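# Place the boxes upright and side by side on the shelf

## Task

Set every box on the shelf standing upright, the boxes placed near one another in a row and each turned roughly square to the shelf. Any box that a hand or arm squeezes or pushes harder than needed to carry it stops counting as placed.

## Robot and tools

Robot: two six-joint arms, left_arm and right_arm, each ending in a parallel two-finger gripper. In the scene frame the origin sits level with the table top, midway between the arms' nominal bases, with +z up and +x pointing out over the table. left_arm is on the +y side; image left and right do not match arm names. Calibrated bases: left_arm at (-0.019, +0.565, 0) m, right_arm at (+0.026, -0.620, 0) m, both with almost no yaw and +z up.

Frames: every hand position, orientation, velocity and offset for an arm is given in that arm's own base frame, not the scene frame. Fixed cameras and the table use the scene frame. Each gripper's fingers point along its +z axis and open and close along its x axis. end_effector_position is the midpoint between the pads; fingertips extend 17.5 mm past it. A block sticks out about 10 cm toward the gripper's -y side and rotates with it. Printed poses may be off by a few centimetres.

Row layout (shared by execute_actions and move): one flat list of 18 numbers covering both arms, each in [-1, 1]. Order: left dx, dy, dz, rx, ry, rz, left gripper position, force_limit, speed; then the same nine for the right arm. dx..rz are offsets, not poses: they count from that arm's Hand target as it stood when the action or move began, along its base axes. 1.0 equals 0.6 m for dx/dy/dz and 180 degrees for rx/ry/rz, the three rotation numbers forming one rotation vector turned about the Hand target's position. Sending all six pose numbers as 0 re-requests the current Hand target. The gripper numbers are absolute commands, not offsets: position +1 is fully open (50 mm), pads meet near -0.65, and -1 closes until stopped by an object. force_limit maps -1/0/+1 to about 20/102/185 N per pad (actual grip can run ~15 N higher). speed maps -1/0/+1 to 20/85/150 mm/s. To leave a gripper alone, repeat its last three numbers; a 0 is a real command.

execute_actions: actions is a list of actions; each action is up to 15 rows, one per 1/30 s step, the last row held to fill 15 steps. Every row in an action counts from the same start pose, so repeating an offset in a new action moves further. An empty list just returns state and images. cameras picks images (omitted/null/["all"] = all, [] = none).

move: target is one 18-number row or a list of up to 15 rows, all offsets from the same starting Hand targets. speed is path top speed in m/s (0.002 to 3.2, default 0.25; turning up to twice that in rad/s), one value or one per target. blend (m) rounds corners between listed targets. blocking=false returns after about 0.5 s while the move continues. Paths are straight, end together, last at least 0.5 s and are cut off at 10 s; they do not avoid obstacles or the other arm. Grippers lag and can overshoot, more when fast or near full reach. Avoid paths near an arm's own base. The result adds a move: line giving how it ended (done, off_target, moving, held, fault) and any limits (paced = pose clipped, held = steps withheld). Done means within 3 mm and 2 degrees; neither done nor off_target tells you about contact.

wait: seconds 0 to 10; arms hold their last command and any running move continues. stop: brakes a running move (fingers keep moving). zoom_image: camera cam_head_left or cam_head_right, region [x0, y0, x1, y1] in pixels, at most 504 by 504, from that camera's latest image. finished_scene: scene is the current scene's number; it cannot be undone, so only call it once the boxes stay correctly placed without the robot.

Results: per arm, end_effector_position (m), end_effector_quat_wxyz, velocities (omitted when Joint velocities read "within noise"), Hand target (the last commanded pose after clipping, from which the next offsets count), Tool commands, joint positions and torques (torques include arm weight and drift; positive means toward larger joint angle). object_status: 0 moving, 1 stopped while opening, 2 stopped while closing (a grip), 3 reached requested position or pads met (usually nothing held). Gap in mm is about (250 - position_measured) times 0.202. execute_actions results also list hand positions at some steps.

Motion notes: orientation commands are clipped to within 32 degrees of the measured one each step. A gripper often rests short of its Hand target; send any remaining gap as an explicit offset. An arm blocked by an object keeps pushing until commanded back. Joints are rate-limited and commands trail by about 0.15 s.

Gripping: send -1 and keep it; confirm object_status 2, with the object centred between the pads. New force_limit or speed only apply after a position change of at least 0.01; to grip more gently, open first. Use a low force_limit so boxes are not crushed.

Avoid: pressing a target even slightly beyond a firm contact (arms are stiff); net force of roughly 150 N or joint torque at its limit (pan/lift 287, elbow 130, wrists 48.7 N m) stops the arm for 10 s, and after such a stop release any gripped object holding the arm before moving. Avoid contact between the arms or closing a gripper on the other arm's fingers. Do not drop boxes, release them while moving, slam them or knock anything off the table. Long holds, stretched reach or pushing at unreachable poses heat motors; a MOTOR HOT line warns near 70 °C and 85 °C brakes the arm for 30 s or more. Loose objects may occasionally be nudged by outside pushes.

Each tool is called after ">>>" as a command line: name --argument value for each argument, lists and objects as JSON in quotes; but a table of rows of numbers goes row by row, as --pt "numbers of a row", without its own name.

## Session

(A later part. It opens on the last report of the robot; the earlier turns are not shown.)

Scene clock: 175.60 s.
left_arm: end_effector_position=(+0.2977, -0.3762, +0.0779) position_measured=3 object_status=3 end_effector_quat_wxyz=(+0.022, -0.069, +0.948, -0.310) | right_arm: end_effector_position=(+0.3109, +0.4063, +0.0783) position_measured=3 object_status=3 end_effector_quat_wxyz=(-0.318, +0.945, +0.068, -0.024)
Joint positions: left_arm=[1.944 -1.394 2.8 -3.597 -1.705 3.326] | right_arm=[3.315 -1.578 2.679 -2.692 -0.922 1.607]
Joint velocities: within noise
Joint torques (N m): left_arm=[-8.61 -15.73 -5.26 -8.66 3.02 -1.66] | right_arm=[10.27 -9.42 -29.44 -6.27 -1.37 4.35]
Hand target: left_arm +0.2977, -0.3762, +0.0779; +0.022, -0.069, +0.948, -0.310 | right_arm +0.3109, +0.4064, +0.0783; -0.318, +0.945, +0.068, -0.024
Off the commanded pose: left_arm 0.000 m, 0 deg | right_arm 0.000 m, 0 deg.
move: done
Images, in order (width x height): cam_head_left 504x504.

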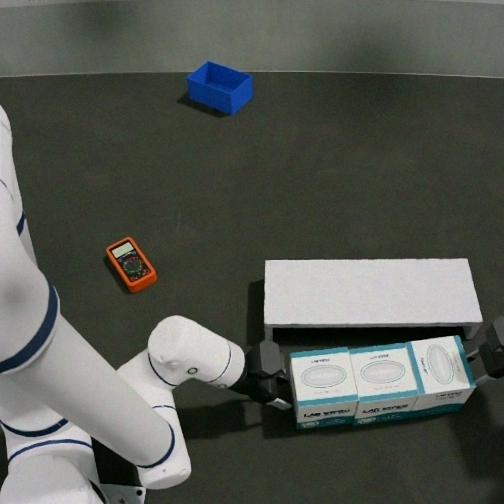

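>>> move --target '[0,0,0,0,0,0,1,1,1,-0.0008,0.005,0,0,0,0,1,1,1]' --speed 0.02 --cameras '["cam_head_left"]'

>>> zoom_image --camera "cam_head_left" --region '[424, 320, 504, 420]'

>>> move --target '[0,0,0,0,0,0,1,1,1,-0.0008,0.005,0,0,0,0,1,1,1]' --speed 0.02 --cameras '["cam_head_left","cam_head_right"]'

>>> zoom_image --camera "cam_head_left" --region '[424, 320, 504, 420]'

>>> zoom_image --camera "cam_head_right" --region '[424, 320, 504, 420]'

Scene clock: 181.90 s.
left_arm: end_effector_position=(+0.2977, -0.3762, +0.0779) position_measured=3 object_status=3 end_effector_quat_wxyz=(+0.022, -0.069, +0.948, -0.310) | right_arm: end_effector_position=(+0.3104, +0.4093, +0.0783) position_measured=3 object_status=3 end_effector_quat_wxyz=(-0.318, +0.945, +0.068, -0.024)
Joint positions: left_arm=[1.944 -1.394 2.8 -3.597 -1.705 3.326] | right_arm=[3.323 -1.573 2.677 -2.701 -0.922 1.617]
Joint velocities: within noise
Joint torques (N m): left_arm=[-6.07 -20.15 -4.31 -8.09 2.76 -1.93] | right_arm=[5.4 -9.93 -29.93 -4.58 -1.2 3.96]
Hand target: left_arm +0.2977, -0.3762, +0.0779; +0.022, -0.069, +0.948, -0.310 | right_arm +0.3104, +0.4094, +0.0783; -0.318, +0.945, +0.068, -0.024
Off the commanded pose: left_arm 0.000 m, 0 deg | right_arm 0.000 m, 0 deg.
move: done
Images, in order (width x height): cam_head_left 504x504.

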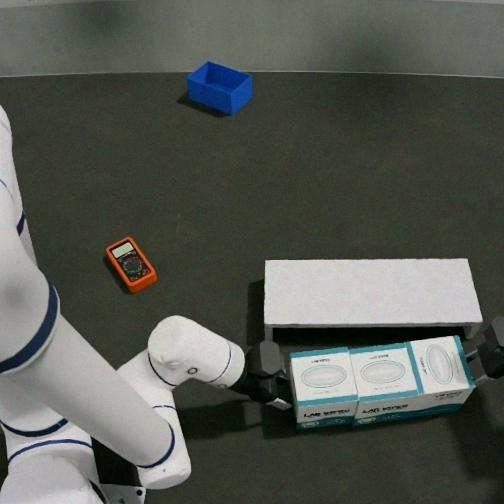

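Scaled by 5.040 from the camera's 504x504 image, which has a finer 720x720 frame.

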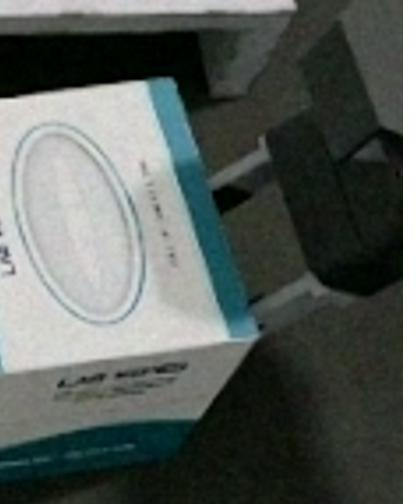

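Scene clock: 182.63 s.
left_arm: end_effector_position=(+0.2977, -0.3762, +0.0779) position_measured=3 object_status=3 end_effector_quat_wxyz=(+0.022, -0.069, +0.948, -0.310) | right_arm: end_effector_position=(+0.3099, +0.4123, +0.0783) position_measured=3 object_status=3 end_effector_quat_wxyz=(-0.318, +0.945, +0.068, -0.024)
Joint positions: left_arm=[1.944 -1.394 2.8 -3.597 -1.705 3.326] | right_arm=[3.331 -1.568 2.675 -2.71 -0.922 1.627]
Joint velocities: within noise
Joint torques (N m): left_arm=[-8.15 -16.09 -5.22 -8.32 3.04 -1.49] | right_arm=[10.04 -12.21 -29.46 -5.44 -1.33 4.92]
Hand target: left_arm +0.2977, -0.3762, +0.0779; +0.022, -0.069, +0.948, -0.310 | right_arm +0.3099, +0.4124, +0.0783; -0.318, +0.945, +0.068, -0.024
Off the commanded pose: left_arm 0.000 m, 0 deg | right_arm 0.000 m, 0 deg.
move: done

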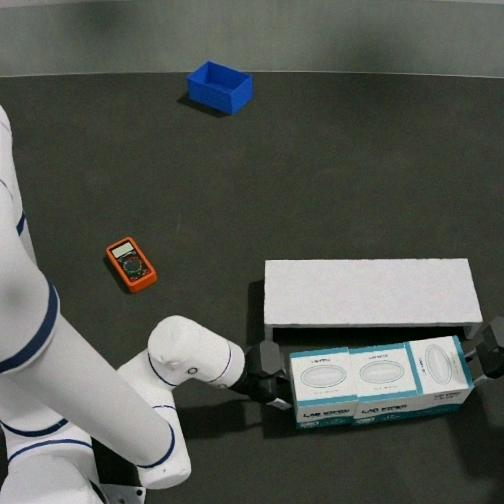

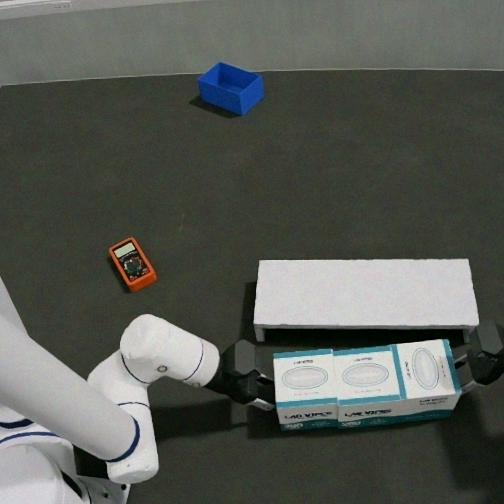

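Scaled by 5.040 from the camera's 504x504 image, which has a finer 720x720 frame.

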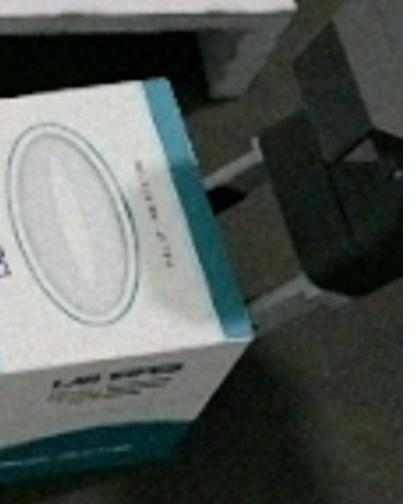

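Scaled by 5.040 from the camera's 504x504 image, which has a finer 720x720 frame.

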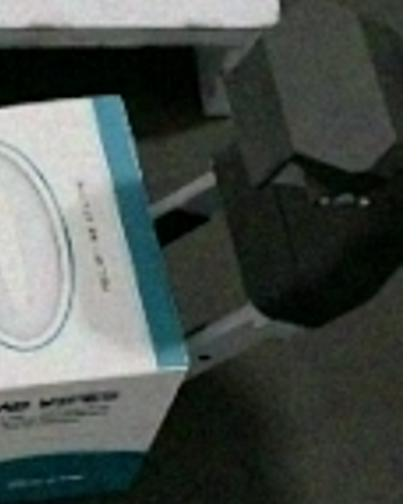

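>>> zoom_image --camera "cam_head_left" --region '[260, 350, 320, 430]'

>>> zoom_image --camera "cam_head_left" --region '[270, 330, 490, 430]'

Scaled by 6.300 from the camera's 504x504 image, which has a finer 720x720 frame.

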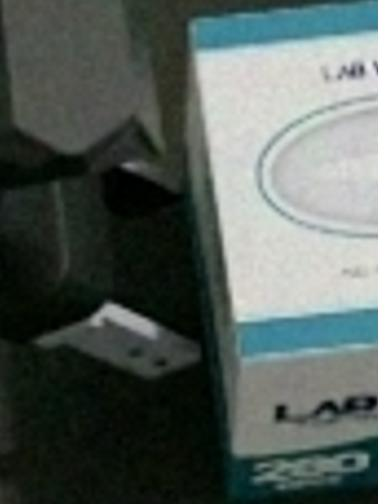

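Scaled by 2.291 from the camera's 504x504 image, which has a finer 720x720 frame.

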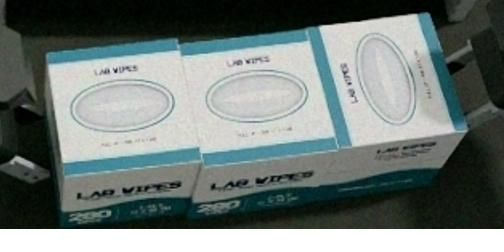

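>>> move --target '[0.0005,-0.0033,0,0,0,0,1,1,1,0,0,0,0,0,0,1,1,1]' --speed 0.02 --cameras '["cam_head_left"]'

>>> zoom_image --camera "cam_head_left" --region '[260, 350, 320, 430]'

>>> move --target '[0.0005,-0.0033,0,0,0,0,1,1,1,0,0,0,0,0,0,1,1,1]' --speed 0.02 --cameras '["cam_head_left"]'

>>> zoom_image --camera "cam_head_left" --region '[260, 350, 320, 430]'

>>> move --target '[0.0005,-0.0033,0,0,0,0,1,1,1,0,0,0,0,0,0,1,1,1]' --speed 0.02 --cameras '["cam_head_left"]'

>>> zoom_image --camera "cam_head_left" --region '[260, 350, 320, 430]'

Scene clock: 188.40 s.
left_arm: end_effector_position=(+0.2979, -0.3782, +0.0779) position_measured=3 object_status=3 end_effector_quat_wxyz=(+0.022, -0.069, +0.948, -0.310) | right_arm: end_effector_position=(+0.3099, +0.4124, +0.0783) position_measured=3 object_status=3 end_effector_quat_wxyz=(-0.318, +0.945, +0.068, -0.024)
Joint positions: left_arm=[1.942 -1.392 2.797 -3.596 -1.704 3.325] | right_arm=[3.332 -1.568 2.675 -2.71 -0.922 1.628]
Joint velocities: within noise
Joint torques (N m): left_arm=[-9.58 -12.64 -16.92 -2.27 2.92 -2.13] | right_arm=[9.32 -12.96 -21.28 -4.79 -0.69 4.66]
Hand target: left_arm +0.2980, -0.3782, +0.0779; +0.022, -0.069, +0.948, -0.310 | right_arm +0.3099, +0.4124, +0.0783; -0.318, +0.945, +0.068, -0.024
Off the commanded pose: left_arm 0.000 m, 0 deg | right_arm 0.000 m, 0 deg.
move: done
Images, in order (width x height): cam_head_left 504x504.

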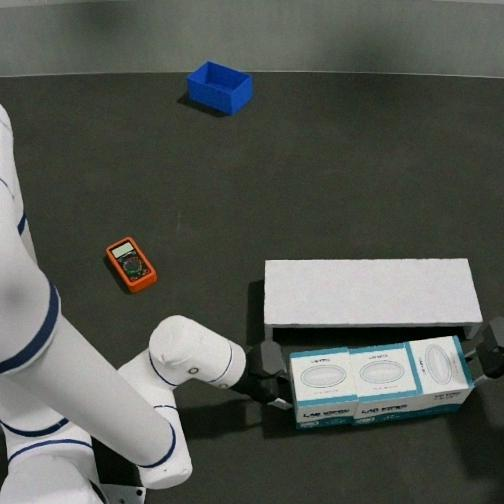

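Scaled by 6.300 from the camera's 504x504 image, which has a finer 720x720 frame.

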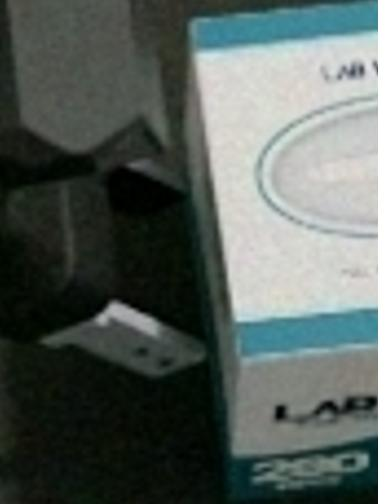

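Scene clock: 189.10 s.
left_arm: end_effector_position=(+0.2982, -0.3801, +0.0779) position_measured=3 object_status=3 end_effector_quat_wxyz=(+0.022, -0.069, +0.948, -0.310) | right_arm: end_effector_position=(+0.3099, +0.4124, +0.0783) position_measured=3 object_status=3 end_effector_quat_wxyz=(-0.318, +0.945, +0.068, -0.024)
Joint positions: left_arm=[1.941 -1.391 2.795 -3.595 -1.703 3.324] | right_arm=[3.332 -1.568 2.675 -2.71 -0.922 1.628]
Joint velocities: within noise
Joint torques (N m): left_arm=[-10.72 -12.43 -17.81 -2.01 3.27 -1.25] | right_arm=[10.09 -12.9 -19.02 -5.17 -1.06 4.72]
Hand target: left_arm +0.2983, -0.3802, +0.0779; +0.022, -0.069, +0.948, -0.310 | right_arm +0.3099, +0.4124, +0.0783; -0.318, +0.945, +0.068, -0.024
Off the commanded pose: left_arm 0.000 m, 0 deg | right_arm 0.000 m, 0 deg.
move: done
Images, in order (width x height): cam_head_left 504x504.

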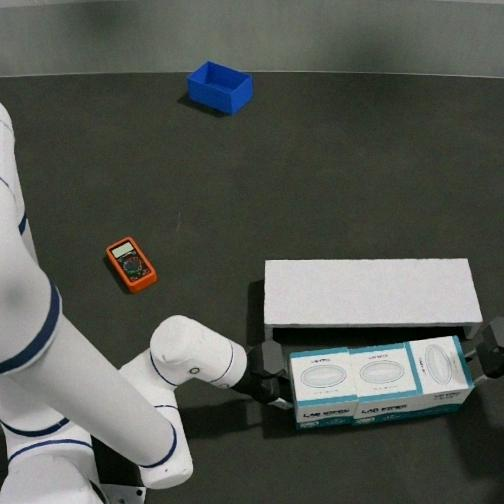

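Scaled by 6.300 from the camera's 504x504 image, which has a finer 720x720 frame.

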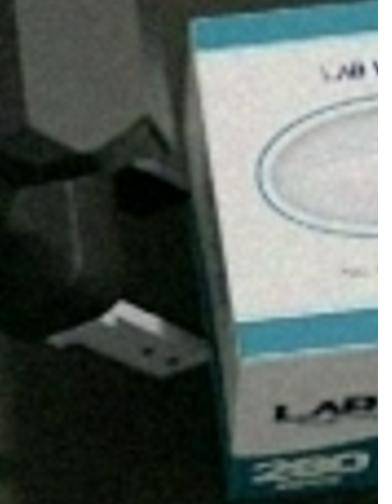

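Scene clock: 189.80 s.
left_arm: end_effector_position=(+0.2985, -0.3821, +0.0779) position_measured=3 object_status=3 end_effector_quat_wxyz=(+0.022, -0.069, +0.948, -0.310) | right_arm: end_effector_position=(+0.3099, +0.4124, +0.0783) position_measured=3 object_status=3 end_effector_quat_wxyz=(-0.318, +0.945, +0.068, -0.024)
Joint positions: left_arm=[1.94 -1.389 2.792 -3.593 -1.703 3.322] | right_arm=[3.332 -1.568 2.675 -2.71 -0.922 1.628]
Joint velocities: within noise
Joint torques (N m): left_arm=[-7.06 -14.6 -17.01 -2.22 2.84 -1.86] | right_arm=[10.41 -12.35 -17.34 -5.02 -0.8 4.56]
Hand target: left_arm +0.2986, -0.3822, +0.0779; +0.022, -0.069, +0.948, -0.310 | right_arm +0.3099, +0.4124, +0.0783; -0.318, +0.945, +0.068, -0.024
Off the commanded pose: left_arm 0.000 m, 0 deg | right_arm 0.000 m, 0 deg.
move: done
Images, in order (width x height): cam_head_left 504x504.

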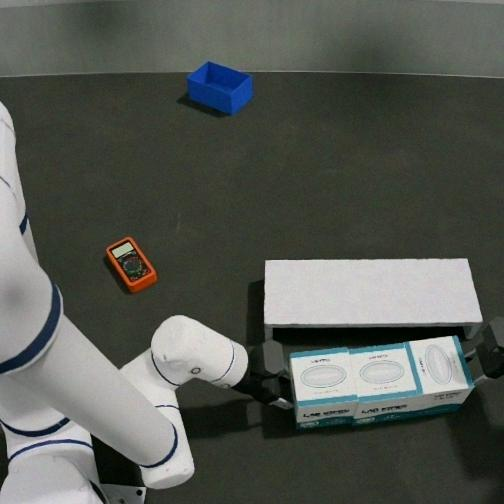

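Scaled by 6.300 from the camera's 504x504 image, which has a finer 720x720 frame.

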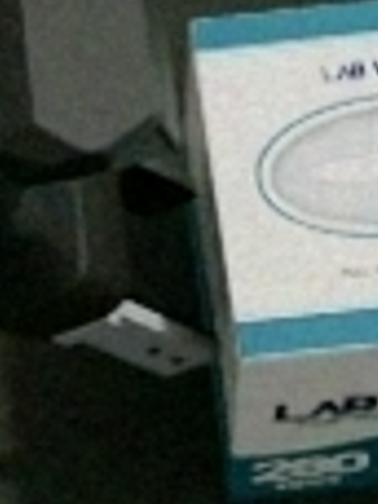

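>>> move --target '[0.0005,-0.0033,0,0,0,0,1,1,1,0,0,0,0,0,0,1,1,1]' --speed 0.02 --cameras '["cam_head_left"]'

>>> zoom_image --camera "cam_head_left" --region '[260, 350, 320, 430]'

>>> move --target '[0.0004,-0.0025,0,0,0,0,1,1,1,0,0,0,0,0,0,1,1,1]' --speed 0.02 --cameras '["cam_head_left"]'

>>> zoom_image --camera "cam_head_left" --region '[260, 350, 320, 430]'

>>> zoom_image --camera "cam_head_left" --region '[424, 320, 504, 420]'

Scene clock: 194.40 s.
left_arm: end_effector_position=(+0.2988, -0.3841, +0.0779) position_measured=3 object_status=3 end_effector_quat_wxyz=(+0.022, -0.069, +0.948, -0.310) | right_arm: end_effector_position=(+0.3099, +0.4124, +0.0783) position_measured=3 object_status=3 end_effector_quat_wxyz=(-0.318, +0.945, +0.068, -0.024)
Joint positions: left_arm=[1.938 -1.388 2.789 -3.592 -1.702 3.321] | right_arm=[3.332 -1.568 2.675 -2.71 -0.922 1.628]
Joint velocities: within noise
Joint torques (N m): left_arm=[-7.74 -10.37 -17.61 -2.25 2.59 -1.52] | right_arm=[9.27 -13.8 -18.1 -4.68 -1.16 4.5]
Hand target: left_arm +0.2989, -0.3842, +0.0779; +0.022, -0.069, +0.948, -0.310 | right_arm +0.3099, +0.4124, +0.0783; -0.318, +0.945, +0.068, -0.024
Off the commanded pose: left_arm 0.000 m, 0 deg | right_arm 0.000 m, 0 deg.
move: done
Images, in order (width x height): cam_head_left 504x504.

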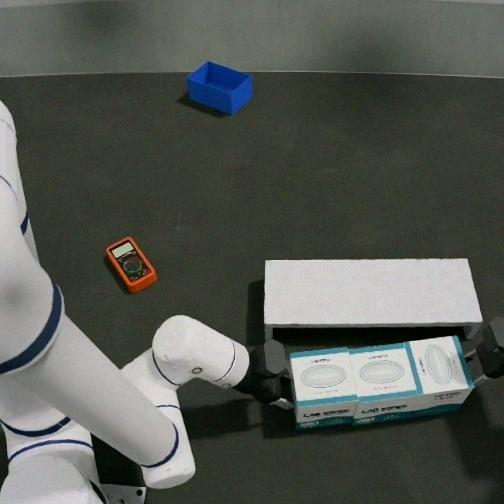

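Scaled by 6.300 from the camera's 504x504 image, which has a finer 720x720 frame.

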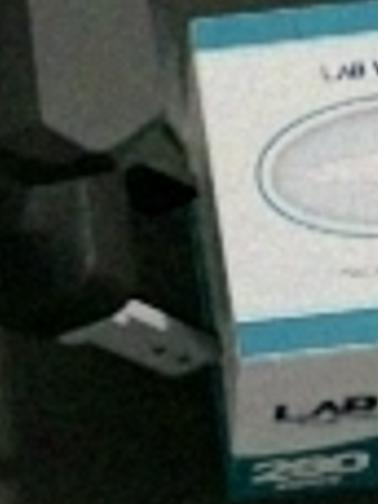

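Scene clock: 195.10 s.
left_arm: end_effector_position=(+0.2991, -0.3856, +0.0779) position_measured=3 object_status=3 end_effector_quat_wxyz=(+0.022, -0.069, +0.948, -0.310) | right_arm: end_effector_position=(+0.3099, +0.4124, +0.0783) position_measured=3 object_status=3 end_effector_quat_wxyz=(-0.318, +0.945, +0.068, -0.024)
Joint positions: left_arm=[1.937 -1.387 2.786 -3.591 -1.701 3.32] | right_arm=[3.332 -1.568 2.675 -2.71 -0.922 1.628]
Joint velocities: within noise
Joint torques (N m): left_arm=[-6.9 -15.59 -19.06 -2.39 3.23 -2.29] | right_arm=[8.83 -13.59 -18.66 -4.67 -1.05 4.41]
Hand target: left_arm +0.2991, -0.3857, +0.0779; +0.022, -0.069, +0.948, -0.310 | right_arm +0.3099, +0.4124, +0.0783; -0.318, +0.945, +0.068, -0.024
Off the commanded pose: left_arm 0.000 m, 0 deg | right_arm 0.000 m, 0 deg.
move: done
Images, in order (width x height): cam_head_left 504x504.

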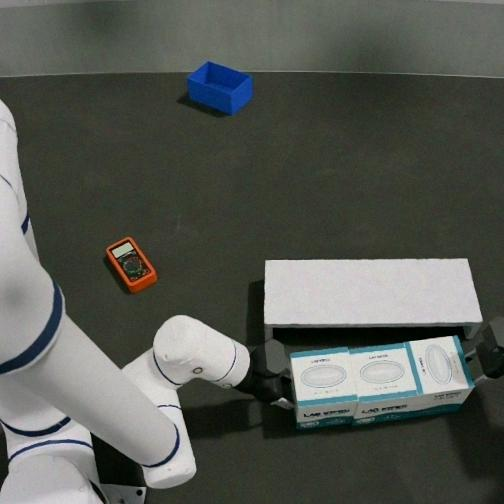

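Scaled by 6.300 from the camera's 504x504 image, which has a finer 720x720 frame.

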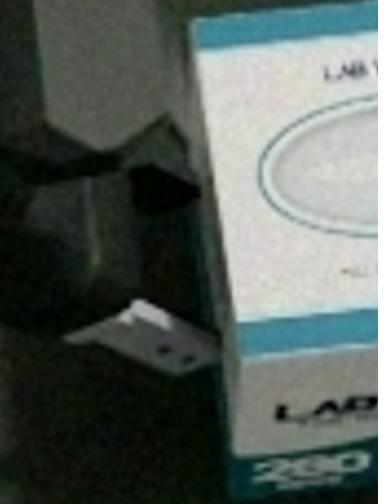

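Scaled by 5.040 from the camera's 504x504 image, which has a finer 720x720 frame.

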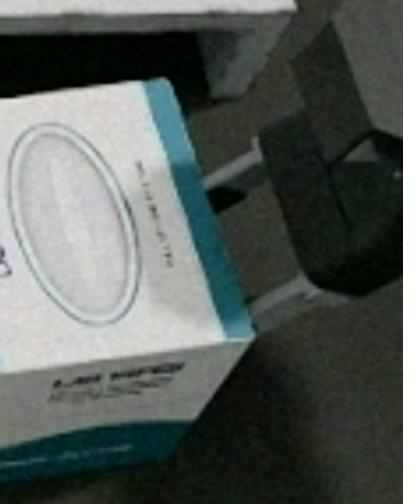

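>>> move --target '[0.00025,-0.0016,0,0,0,0,1,1,1,0,0,0,0,0,0,1,1,1]' --speed 0.02 --cameras '["cam_head_left"]'

>>> zoom_image --camera "cam_head_left" --region '[260, 350, 320, 430]'

>>> move --target '[0.00025,-0.0016,0,0,0,0,1,1,1,0,0,0,0,0,0,1,1,1]' --speed 0.02 --cameras '["cam_head_left"]'

>>> zoom_image --camera "cam_head_left" --region '[260, 350, 320, 430]'

>>> zoom_image --camera "cam_head_left" --region '[270, 330, 490, 430]'

Scene clock: 199.40 s.
left_arm: end_effector_position=(+0.2992, -0.3866, +0.0779) position_measured=3 object_status=3 end_effector_quat_wxyz=(+0.022, -0.069, +0.948, -0.310) | right_arm: end_effector_position=(+0.3099, +0.4124, +0.0783) position_measured=3 object_status=3 end_effector_quat_wxyz=(-0.318, +0.945, +0.068, -0.024)
Joint positions: left_arm=[1.936 -1.386 2.785 -3.59 -1.701 3.32] | right_arm=[3.332 -1.568 2.675 -2.71 -0.922 1.628]
Joint velocities: within noise
Joint torques (N m): left_arm=[-9.2 -13.93 -18.79 -2.26 2.96 -2.05] | right_arm=[8.36 -13.25 -20.22 -4.5 -0.13 4.32]
Hand target: left_arm +0.2992, -0.3866, +0.0779; +0.022, -0.069, +0.948, -0.310 | right_arm +0.3099, +0.4124, +0.0783; -0.318, +0.945, +0.068, -0.024
Off the commanded pose: left_arm 0.000 m, 0 deg | right_arm 0.000 m, 0 deg.
move: done
Images, in order (width x height): cam_head_left 504x504.

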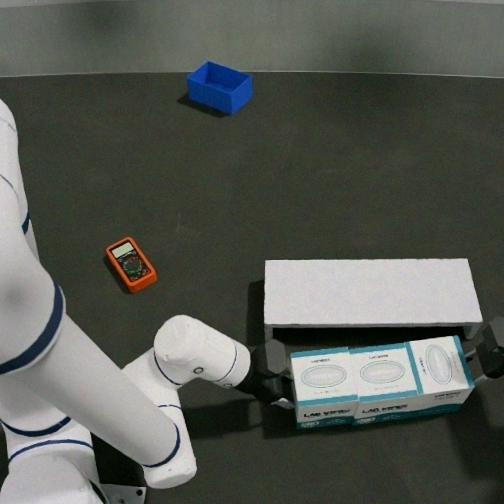

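Scaled by 6.300 from the camera's 504x504 image, which has a finer 720x720 frame.

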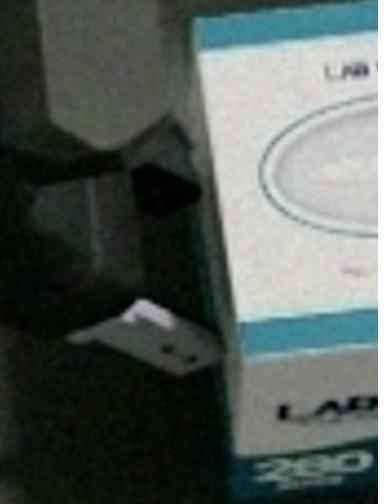

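Scene clock: 200.10 s.
left_arm: end_effector_position=(+0.2994, -0.3876, +0.0779) position_measured=3 object_status=3 end_effector_quat_wxyz=(+0.022, -0.069, +0.948, -0.310) | right_arm: end_effector_position=(+0.3099, +0.4124, +0.0783) position_measured=3 object_status=3 end_effector_quat_wxyz=(-0.318, +0.945, +0.068, -0.024)
Joint positions: left_arm=[1.936 -1.385 2.783 -3.59 -1.7 3.319] | right_arm=[3.332 -1.568 2.675 -2.71 -0.922 1.628]
Joint velocities: within noise
Joint torques (N m): left_arm=[-9.01 -15.34 -18.77 -2.3 3.18 -1.7] | right_arm=[8.45 -14.66 -20.73 -4.18 0.01 4.45]
Hand target: left_arm +0.2994, -0.3876, +0.0779; +0.022, -0.069, +0.948, -0.310 | right_arm +0.3099, +0.4124, +0.0783; -0.318, +0.945, +0.068, -0.024
Off the commanded pose: left_arm 0.000 m, 0 deg | right_arm 0.000 m, 0 deg.
move: done
Images, in order (width x height): cam_head_left 504x504.

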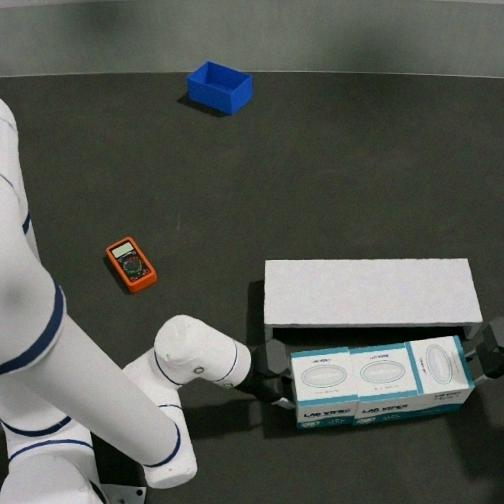

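Scaled by 6.300 from the camera's 504x504 image, which has a finer 720x720 frame.

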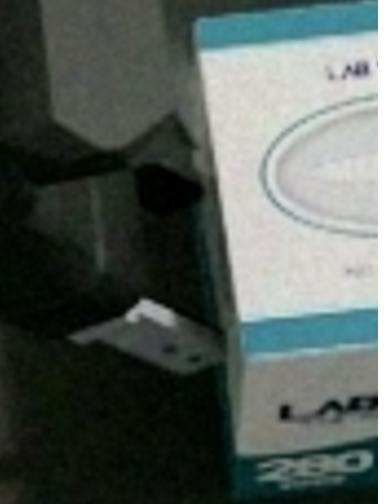

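Scaled by 2.291 from the camera's 504x504 image, which has a finer 720x720 frame.

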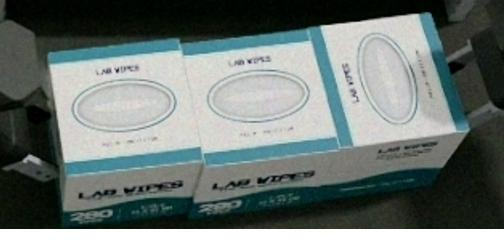

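>>> move --target '[0.00025,-0.0016,0,0,0,0,1,1,1,0,0,0,0,0,0,1,1,1]' --speed 0.02 --cameras '["cam_head_left"]'

>>> zoom_image --camera "cam_head_left" --region '[270, 330, 390, 430]'

>>> move --target '[0.00025,-0.0016,0,0,0,0,1,1,1,0,0,0,0,0,0,1,1,1]' --speed 0.02 --cameras '["cam_head_left"]'

>>> zoom_image --camera "cam_head_left" --region '[270, 330, 390, 430]'

>>> zoom_image --camera "cam_head_left" --region '[384, 330, 504, 430]'

Scene clock: 204.23 s.
left_arm: end_effector_position=(+0.2995, -0.3885, +0.0779) position_measured=3 object_status=3 end_effector_quat_wxyz=(+0.022, -0.069, +0.948, -0.310) | right_arm: end_effector_position=(+0.3099, +0.4124, +0.0783) position_measured=3 object_status=3 end_effector_quat_wxyz=(-0.318, +0.945, +0.068, -0.024)
Joint positions: left_arm=[1.935 -1.385 2.782 -3.589 -1.7 3.319] | right_arm=[3.332 -1.568 2.675 -2.71 -0.922 1.628]
Joint velocities: within noise
Joint torques (N m): left_arm=[-6.21 -16.51 -19.85 -3.27 2.98 -1.45] | right_arm=[8.12 -13.93 -22.04 -3.96 1.08 4.35]
Hand target: left_arm +0.2995, -0.3885, +0.0779; +0.022, -0.069, +0.948, -0.310 | right_arm +0.3099, +0.4124, +0.0783; -0.318, +0.945, +0.068, -0.024
Off the commanded pose: left_arm 0.000 m, 0 deg | right_arm 0.000 m, 0 deg.
move: done
Images, in order (width x height): cam_head_left 504x504.

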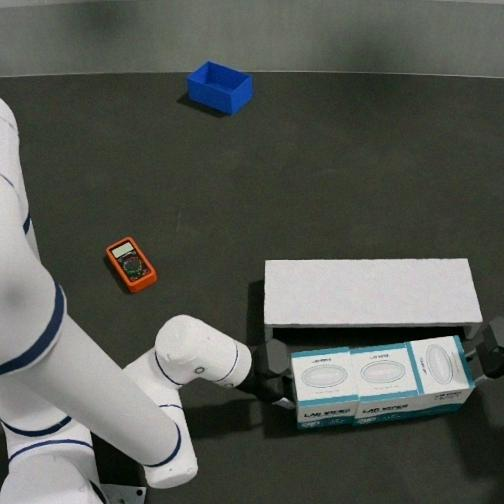

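Scaled by 4.200 from the camera's 504x504 image, which has a finer 720x720 frame.

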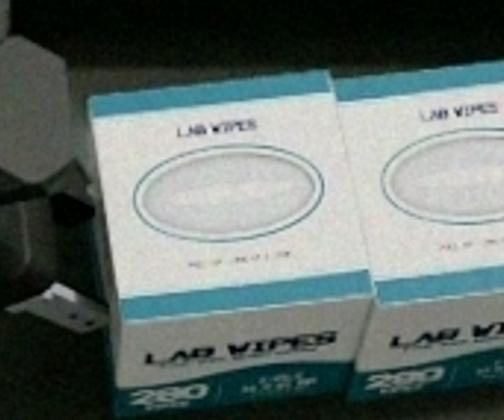

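Scene clock: 204.93 s.
left_arm: end_effector_position=(+0.2997, -0.3895, +0.0779) position_measured=3 object_status=3 end_effector_quat_wxyz=(+0.022, -0.069, +0.948, -0.310) | right_arm: end_effector_position=(+0.3099, +0.4124, +0.0783) position_measured=3 object_status=3 end_effector_quat_wxyz=(-0.318, +0.945, +0.068, -0.024)
Joint positions: left_arm=[1.934 -1.384 2.781 -3.588 -1.7 3.318] | right_arm=[3.332 -1.568 2.675 -2.71 -0.922 1.628]
Joint velocities: within noise
Joint torques (N m): left_arm=[-13.17 -13.33 -21.72 -3.29 3.02 -1.61] | right_arm=[6.76 -14.38 -22.7 -3.81 1.33 4.37]
Hand target: left_arm +0.2997, -0.3895, +0.0779; +0.022, -0.069, +0.948, -0.310 | right_arm +0.3099, +0.4124, +0.0783; -0.318, +0.945, +0.068, -0.024
Off the commanded pose: left_arm 0.000 m, 0 deg | right_arm 0.000 m, 0 deg.
move: done
Images, in order (width x height): cam_head_left 504x504.

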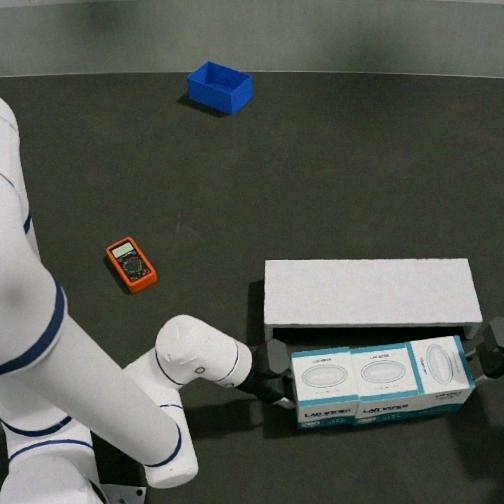

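Scaled by 4.200 from the camera's 504x504 image, which has a finer 720x720 frame.

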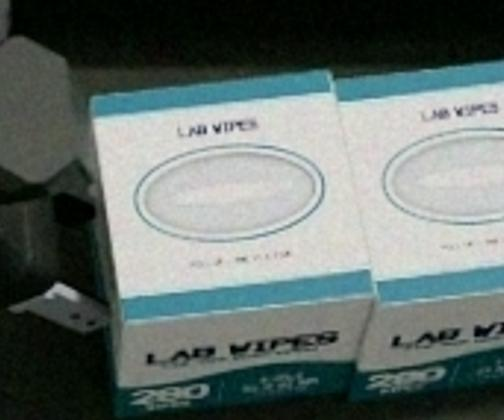

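Scaled by 4.200 from the camera's 504x504 image, which has a finer 720x720 frame.

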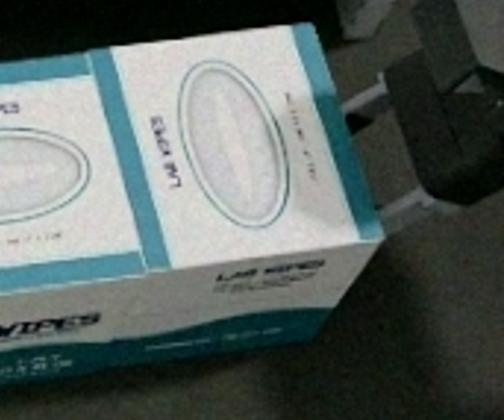

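>>> move --target '[0,0,0.025,0,0,0,1,1,1,0,0,0.025,0,0,0,1,1,1]' --speed 0.03

>>> zoom_image --camera "cam_head_left" --region '[270, 330, 390, 430]'

>>> zoom_image --camera "cam_head_left" --region '[384, 330, 504, 430]'

Scene clock: 209.60 s.
left_arm: end_effector_position=(+0.2997, -0.3895, +0.0929) position_measured=3 object_status=3 end_effector_quat_wxyz=(+0.022, -0.069, +0.948, -0.310) | right_arm: end_effector_position=(+0.3098, +0.4124, +0.0932) position_measured=3 object_status=3 end_effector_quat_wxyz=(-0.318, +0.945, +0.068, -0.024)
Joint positions: left_arm=[1.934 -1.451 2.775 -3.516 -1.7 3.318] | right_arm=[3.332 -1.615 2.665 -2.652 -0.922 1.628]
Joint velocities: within noise
Joint torques (N m): left_arm=[-3.32 -39.19 -22.67 -3.76 1.9 -0.42] | right_arm=[-6.97 -30.42 -33 -1.26 2.87 -2.75]
Hand target: left_arm +0.2997, -0.3895, +0.0929; +0.022, -0.069, +0.948, -0.310 | right_arm +0.3099, +0.4124, +0.0933; -0.318, +0.945, +0.068, -0.024
Off the commanded pose: left_arm 0.000 m, 0 deg | right_arm 0.000 m, 0 deg.
move: done

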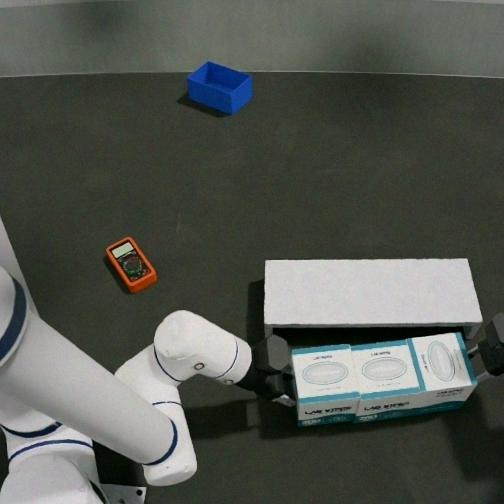

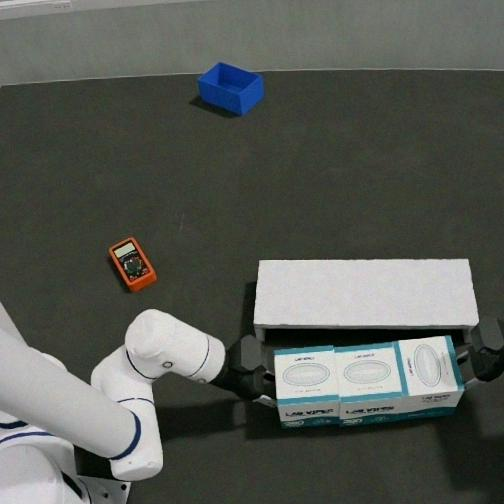

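Scaled by 4.200 from the camera's 504x504 image, which has a finer 720x720 frame.

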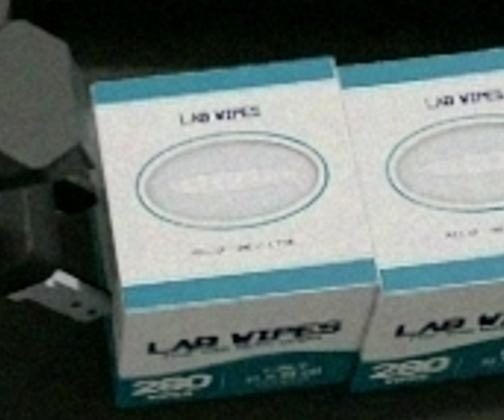

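Scaled by 4.200 from the camera's 504x504 image, which has a finer 720x720 frame.

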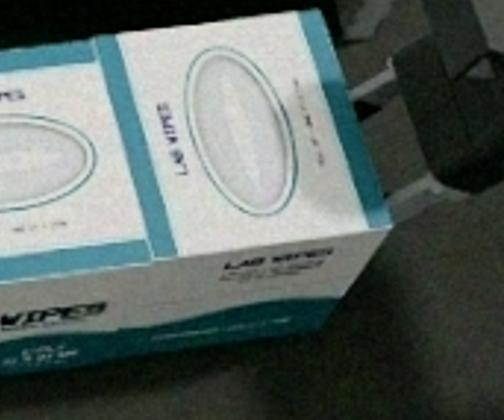

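>>> move --target '[0,0,0.075,0,0,0,1,1,1,0,0,0.075,0,0,0,1,1,1]' --speed 0.05

>>> zoom_image --camera "cam_head_left" --region '[250, 310, 504, 440]'

Scene clock: 213.50 s.
left_arm: end_effector_position=(+0.2997, -0.3895, +0.1378) position_measured=3 object_status=3 end_effector_quat_wxyz=(+0.022, -0.069, +0.948, -0.310) | right_arm: end_effector_position=(+0.3099, +0.4124, +0.1382) position_measured=3 object_status=3 end_effector_quat_wxyz=(-0.318, +0.945, +0.068, -0.024)
Joint positions: left_arm=[1.934 -1.636 2.747 -3.303 -1.7 3.318] | right_arm=[3.332 -1.742 2.626 -2.487 -0.922 1.628]
Joint velocities: within noise
Joint torques (N m): left_arm=[-11.2 -26.05 -30.7 -3.03 2.14 0.09] | right_arm=[-9.41 -27.26 -38.58 -1.84 5.17 -3.44]
Hand target: left_arm +0.2997, -0.3895, +0.1379; +0.022, -0.069, +0.948, -0.310 | right_arm +0.3099, +0.4124, +0.1383; -0.318, +0.945, +0.068, -0.024
Off the commanded pose: left_arm 0.000 m, 0 deg | right_arm 0.000 m, 0 deg.
move: done

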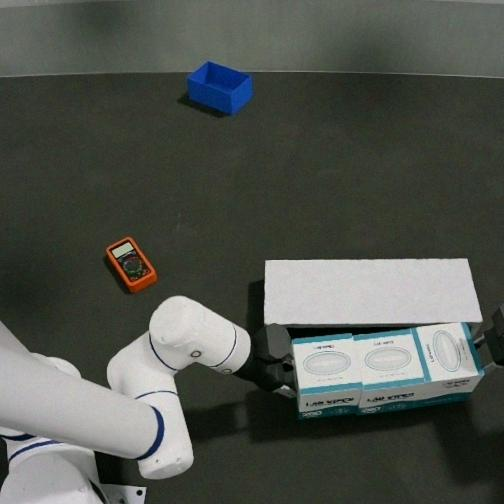

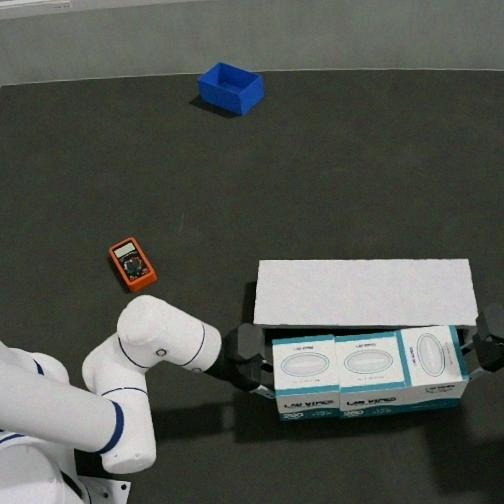

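Scaled by 1.984 from the camera's 504x504 image, which has a finer 720x720 frame.

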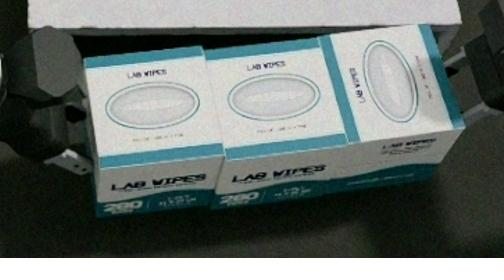

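>>> move --pt "0 0 0.09 0 0 0 1 1 1 0 0 0.09 0 0 0 1 1 1" --pt "0.16 -0.0007 0.09 0 0 0 1 1 1 0.16 -0.0013 0.09 0 0 0 1 1 1" --speed 0.05 --blend 0.01

>>> zoom_image --camera "cam_head_left" --region '[250, 270, 504, 400]'

Scene clock: 225.83 s.
left_arm: end_effector_position=(+0.3956, -0.3899, +0.1919) position_measured=3 object_status=3 end_effector_quat_wxyz=(+0.022, -0.069, +0.948, -0.310) | right_arm: end_effector_position=(+0.4058, +0.4116, +0.1923) position_measured=3 object_status=3 end_effector_quat_wxyz=(-0.318, +0.945, +0.068, -0.024)
Joint positions: left_arm=[2.175 -1.65 2.567 -3.069 -1.836 3.52] | right_arm=[3.291 -1.692 2.44 -2.321 -0.922 1.577]
Joint velocities: within noise
Joint torques (N m): left_arm=[13.24 -12.49 -38.42 -3.33 -3.07 2.14] | right_arm=[-7.86 -12.16 -43.41 -5.46 6.07 -3.33]
Hand target: left_arm +0.3957, -0.3899, +0.1919; +0.022, -0.069, +0.948, -0.310 | right_arm +0.4059, +0.4116, +0.1923; -0.318, +0.945, +0.068, -0.024
Off the commanded pose: left_arm 0.000 m, 0 deg | right_arm 0.000 m, 0 deg.
move: done

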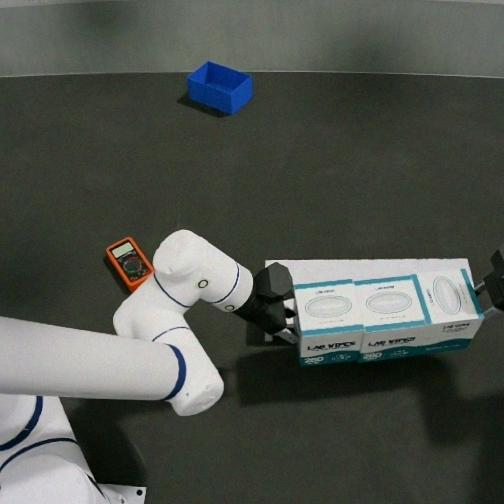

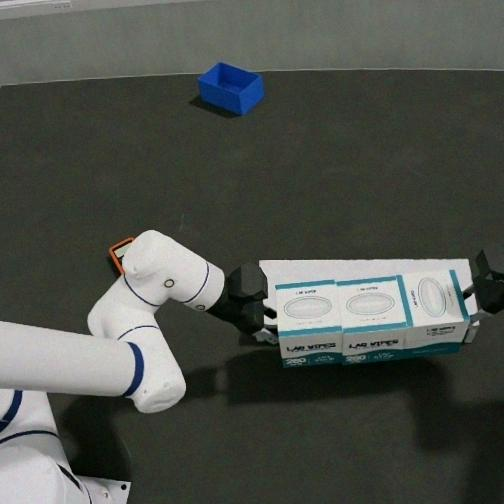

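Scaled by 1.984 from the camera's 504x504 image, which has a finer 720x720 frame.

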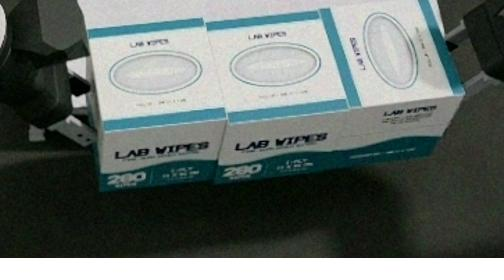

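>>> move --pt "0.215 -0.0009 0 0 0 0 1 1 1 0.215 -0.0017 0 0 0 0 1 1 1" --pt "0.2298 0.0007 0 0 0 -0.0147 1 1 1 0.2002 -0.0033 0 0 0 -0.0147 1 1 1" --pt "0.2447 0.0016 0 0 0 -0.0294 1 1 1 0.1853 -0.0042 0 0 0 -0.0294 1 1 1" --speed 0.04

>>> zoom_image --camera "cam_head_left" --region '[250, 220, 504, 350]'

>>> zoom_image --camera "cam_head_right" --region '[230, 220, 504, 350]'

Scene clock: 235.93 s.
left_arm: end_effector_position=(+0.5425, -0.3890, +0.1919) position_measured=3 object_status=3 end_effector_quat_wxyz=(+0.008, -0.025, +0.950, -0.311) | right_arm: end_effector_position=(+0.5171, +0.4091, +0.1923) position_measured=3 object_status=3 end_effector_quat_wxyz=(-0.319, +0.947, +0.025, -0.009)
Joint positions: left_arm=[2.433 -1.441 2.316 -2.914 -2.013 3.843] | right_arm=[3.258 -1.533 2.304 -2.388 -0.923 1.651]
Joint velocities: within noise
Joint torques (N m): left_arm=[15.43 -27.36 -37.13 -3.01 -3.71 2.55] | right_arm=[12.78 -45.94 -28.34 -5.5 0.56 4.91]
Hand target: left_arm +0.5425, -0.3890, +0.1919; +0.008, -0.025, +0.950, -0.311 | right_arm +0.5171, +0.4091, +0.1923; -0.319, +0.947, +0.024, -0.009
Off the commanded pose: left_arm 0.000 m, 0 deg | right_arm 0.000 m, 0 deg.
move: done

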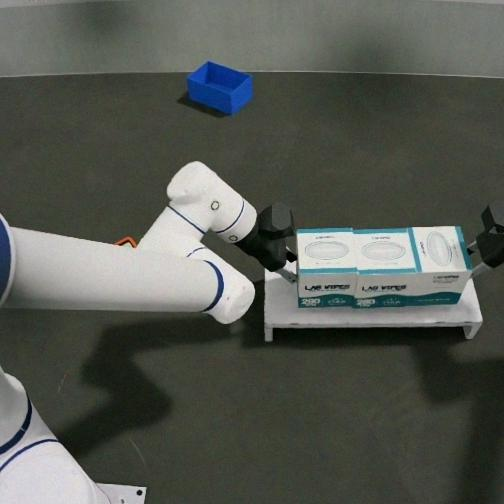

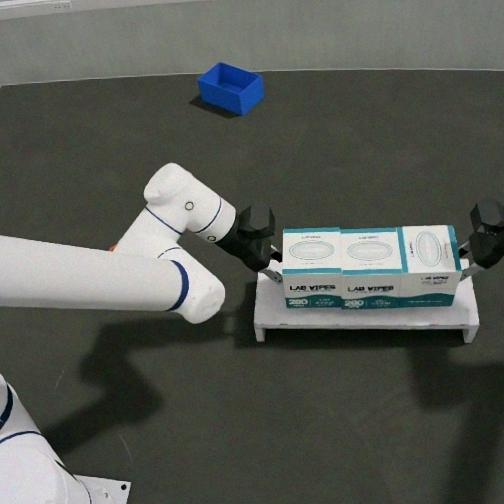

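Scaled by 1.984 from the camera's 504x504 image, which has a finer 720x720 frame.

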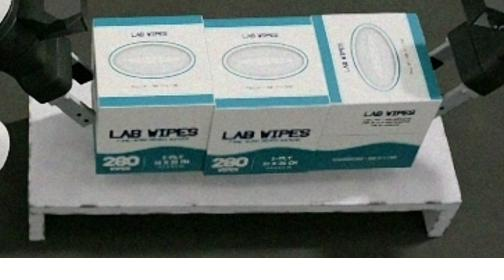

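Scaled by 1.839 from the camera's 504x504 image, which has a finer 720x720 frame.

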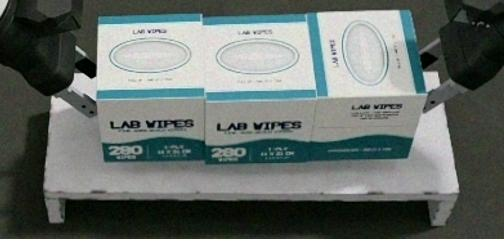

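>>> move --pt "0.0233 0 0 0 0 -0.0067 1 1 1 0.01 0 0 0 0 -0.0067 1 1 1" --pt "0.0233 0 -0.03 0 0 -0.0067 1 1 1 0.01 0 -0.03 0 0 -0.0067 1 1 1" --speed 0.03

>>> zoom_image --camera "cam_head_left" --region '[250, 220, 504, 350]'

>>> zoom_image --camera "cam_head_right" --region '[270, 280, 390, 340]'

Scene clock: 245.37 s.
left_arm: end_effector_position=(+0.5565, -0.3890, +0.1740) position_measured=3 object_status=3 end_effector_quat_wxyz=(+0.005, -0.015, +0.950, -0.311) | right_arm: end_effector_position=(+0.5231, +0.4091, +0.1744) position_measured=3 object_status=3 end_effector_quat_wxyz=(-0.319, +0.948, +0.014, -0.006)
Joint positions: left_arm=[2.453 -1.391 2.298 -2.928 -2.031 3.885] | right_arm=[3.257 -1.498 2.316 -2.45 -0.924 1.676]
Joint velocities: within noise
Joint torques (N m): left_arm=[13.96 -29.42 -23.6 -10.51 -4.27 1.51] | right_arm=[-4.12 -28.66 -26.73 -4.04 0.76 4.58]
Hand target: left_arm +0.5565, -0.3890, +0.1739; +0.005, -0.015, +0.950, -0.311 | right_arm +0.5231, +0.4091, +0.1743; -0.319, +0.948, +0.014, -0.006
Off the commanded pose: left_arm 0.000 m, 0 deg | right_arm 0.000 m, 0 deg.
move: done

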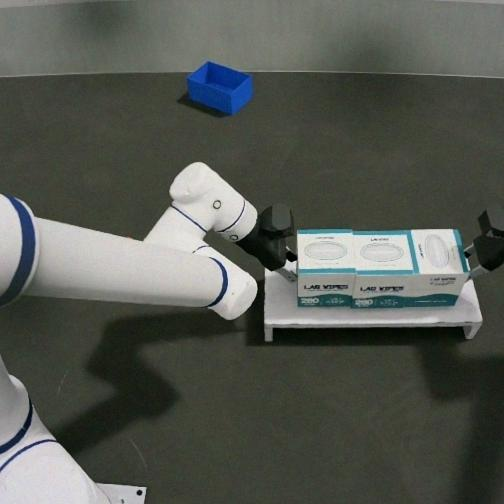

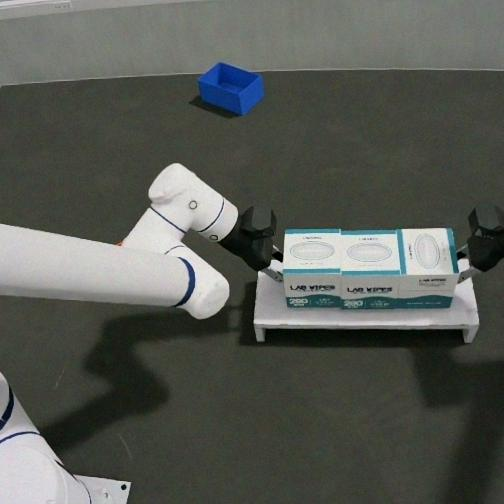

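Scaled by 1.984 from the camera's 504x504 image, which has a finer 720x720 frame.

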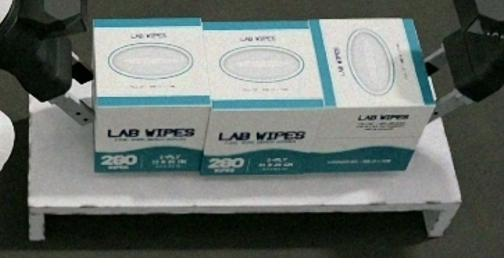

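Scaled by 4.200 from the camera's 504x504 image, which has a finer 720x720 frame.

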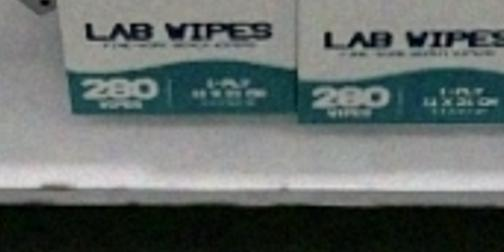

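>>> move --target '[0,0,-0.012,0,0,0,1,1,1,0,0,-0.012,0,0,0,1,1,1]' --speed 0.03

>>> zoom_image --camera "cam_head_right" --region '[270, 220, 480, 340]'

Scene clock: 249.23 s.
left_arm: end_effector_position=(+0.5565, -0.3890, +0.1668) position_measured=3 object_status=3 end_effector_quat_wxyz=(+0.005, -0.015, +0.950, -0.311) | right_arm: end_effector_position=(+0.5231, +0.4091, +0.1672) position_measured=3 object_status=3 end_effector_quat_wxyz=(-0.319, +0.948, +0.014, -0.006)
Joint positions: left_arm=[2.453 -1.379 2.302 -2.944 -2.031 3.885] | right_arm=[3.257 -1.487 2.321 -2.467 -0.924 1.676]
Joint velocities: within noise
Joint torques (N m): left_arm=[9.52 -26.07 -23.34 -10 -3.83 0.01] | right_arm=[11.25 -35.52 -27.52 -4.96 3.88 2.19]
Hand target: left_arm +0.5565, -0.3890, +0.1667; +0.005, -0.015, +0.950, -0.311 | right_arm +0.5231, +0.4091, +0.1671; -0.319, +0.948, +0.014, -0.006
Off the commanded pose: left_arm 0.000 m, 0 deg | right_arm 0.000 m, 0 deg.
move: done

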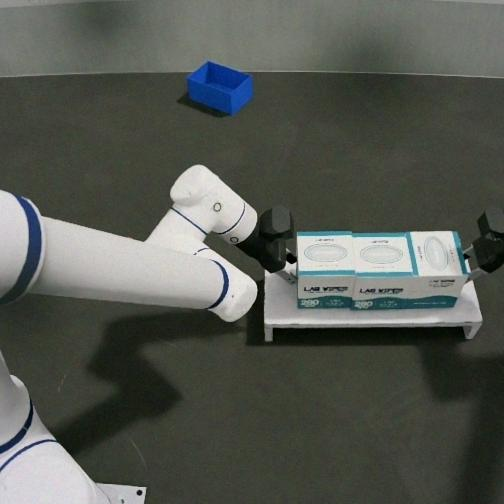

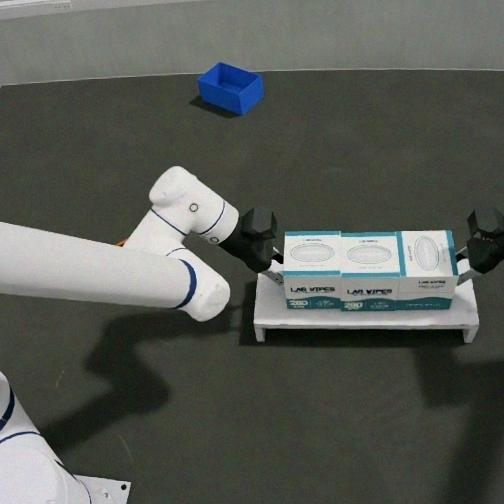

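Scaled by 2.400 from the camera's 504x504 image, which has a finer 720x720 frame.

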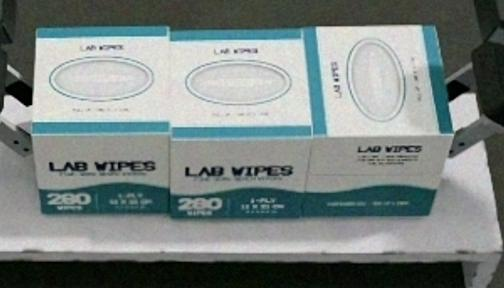

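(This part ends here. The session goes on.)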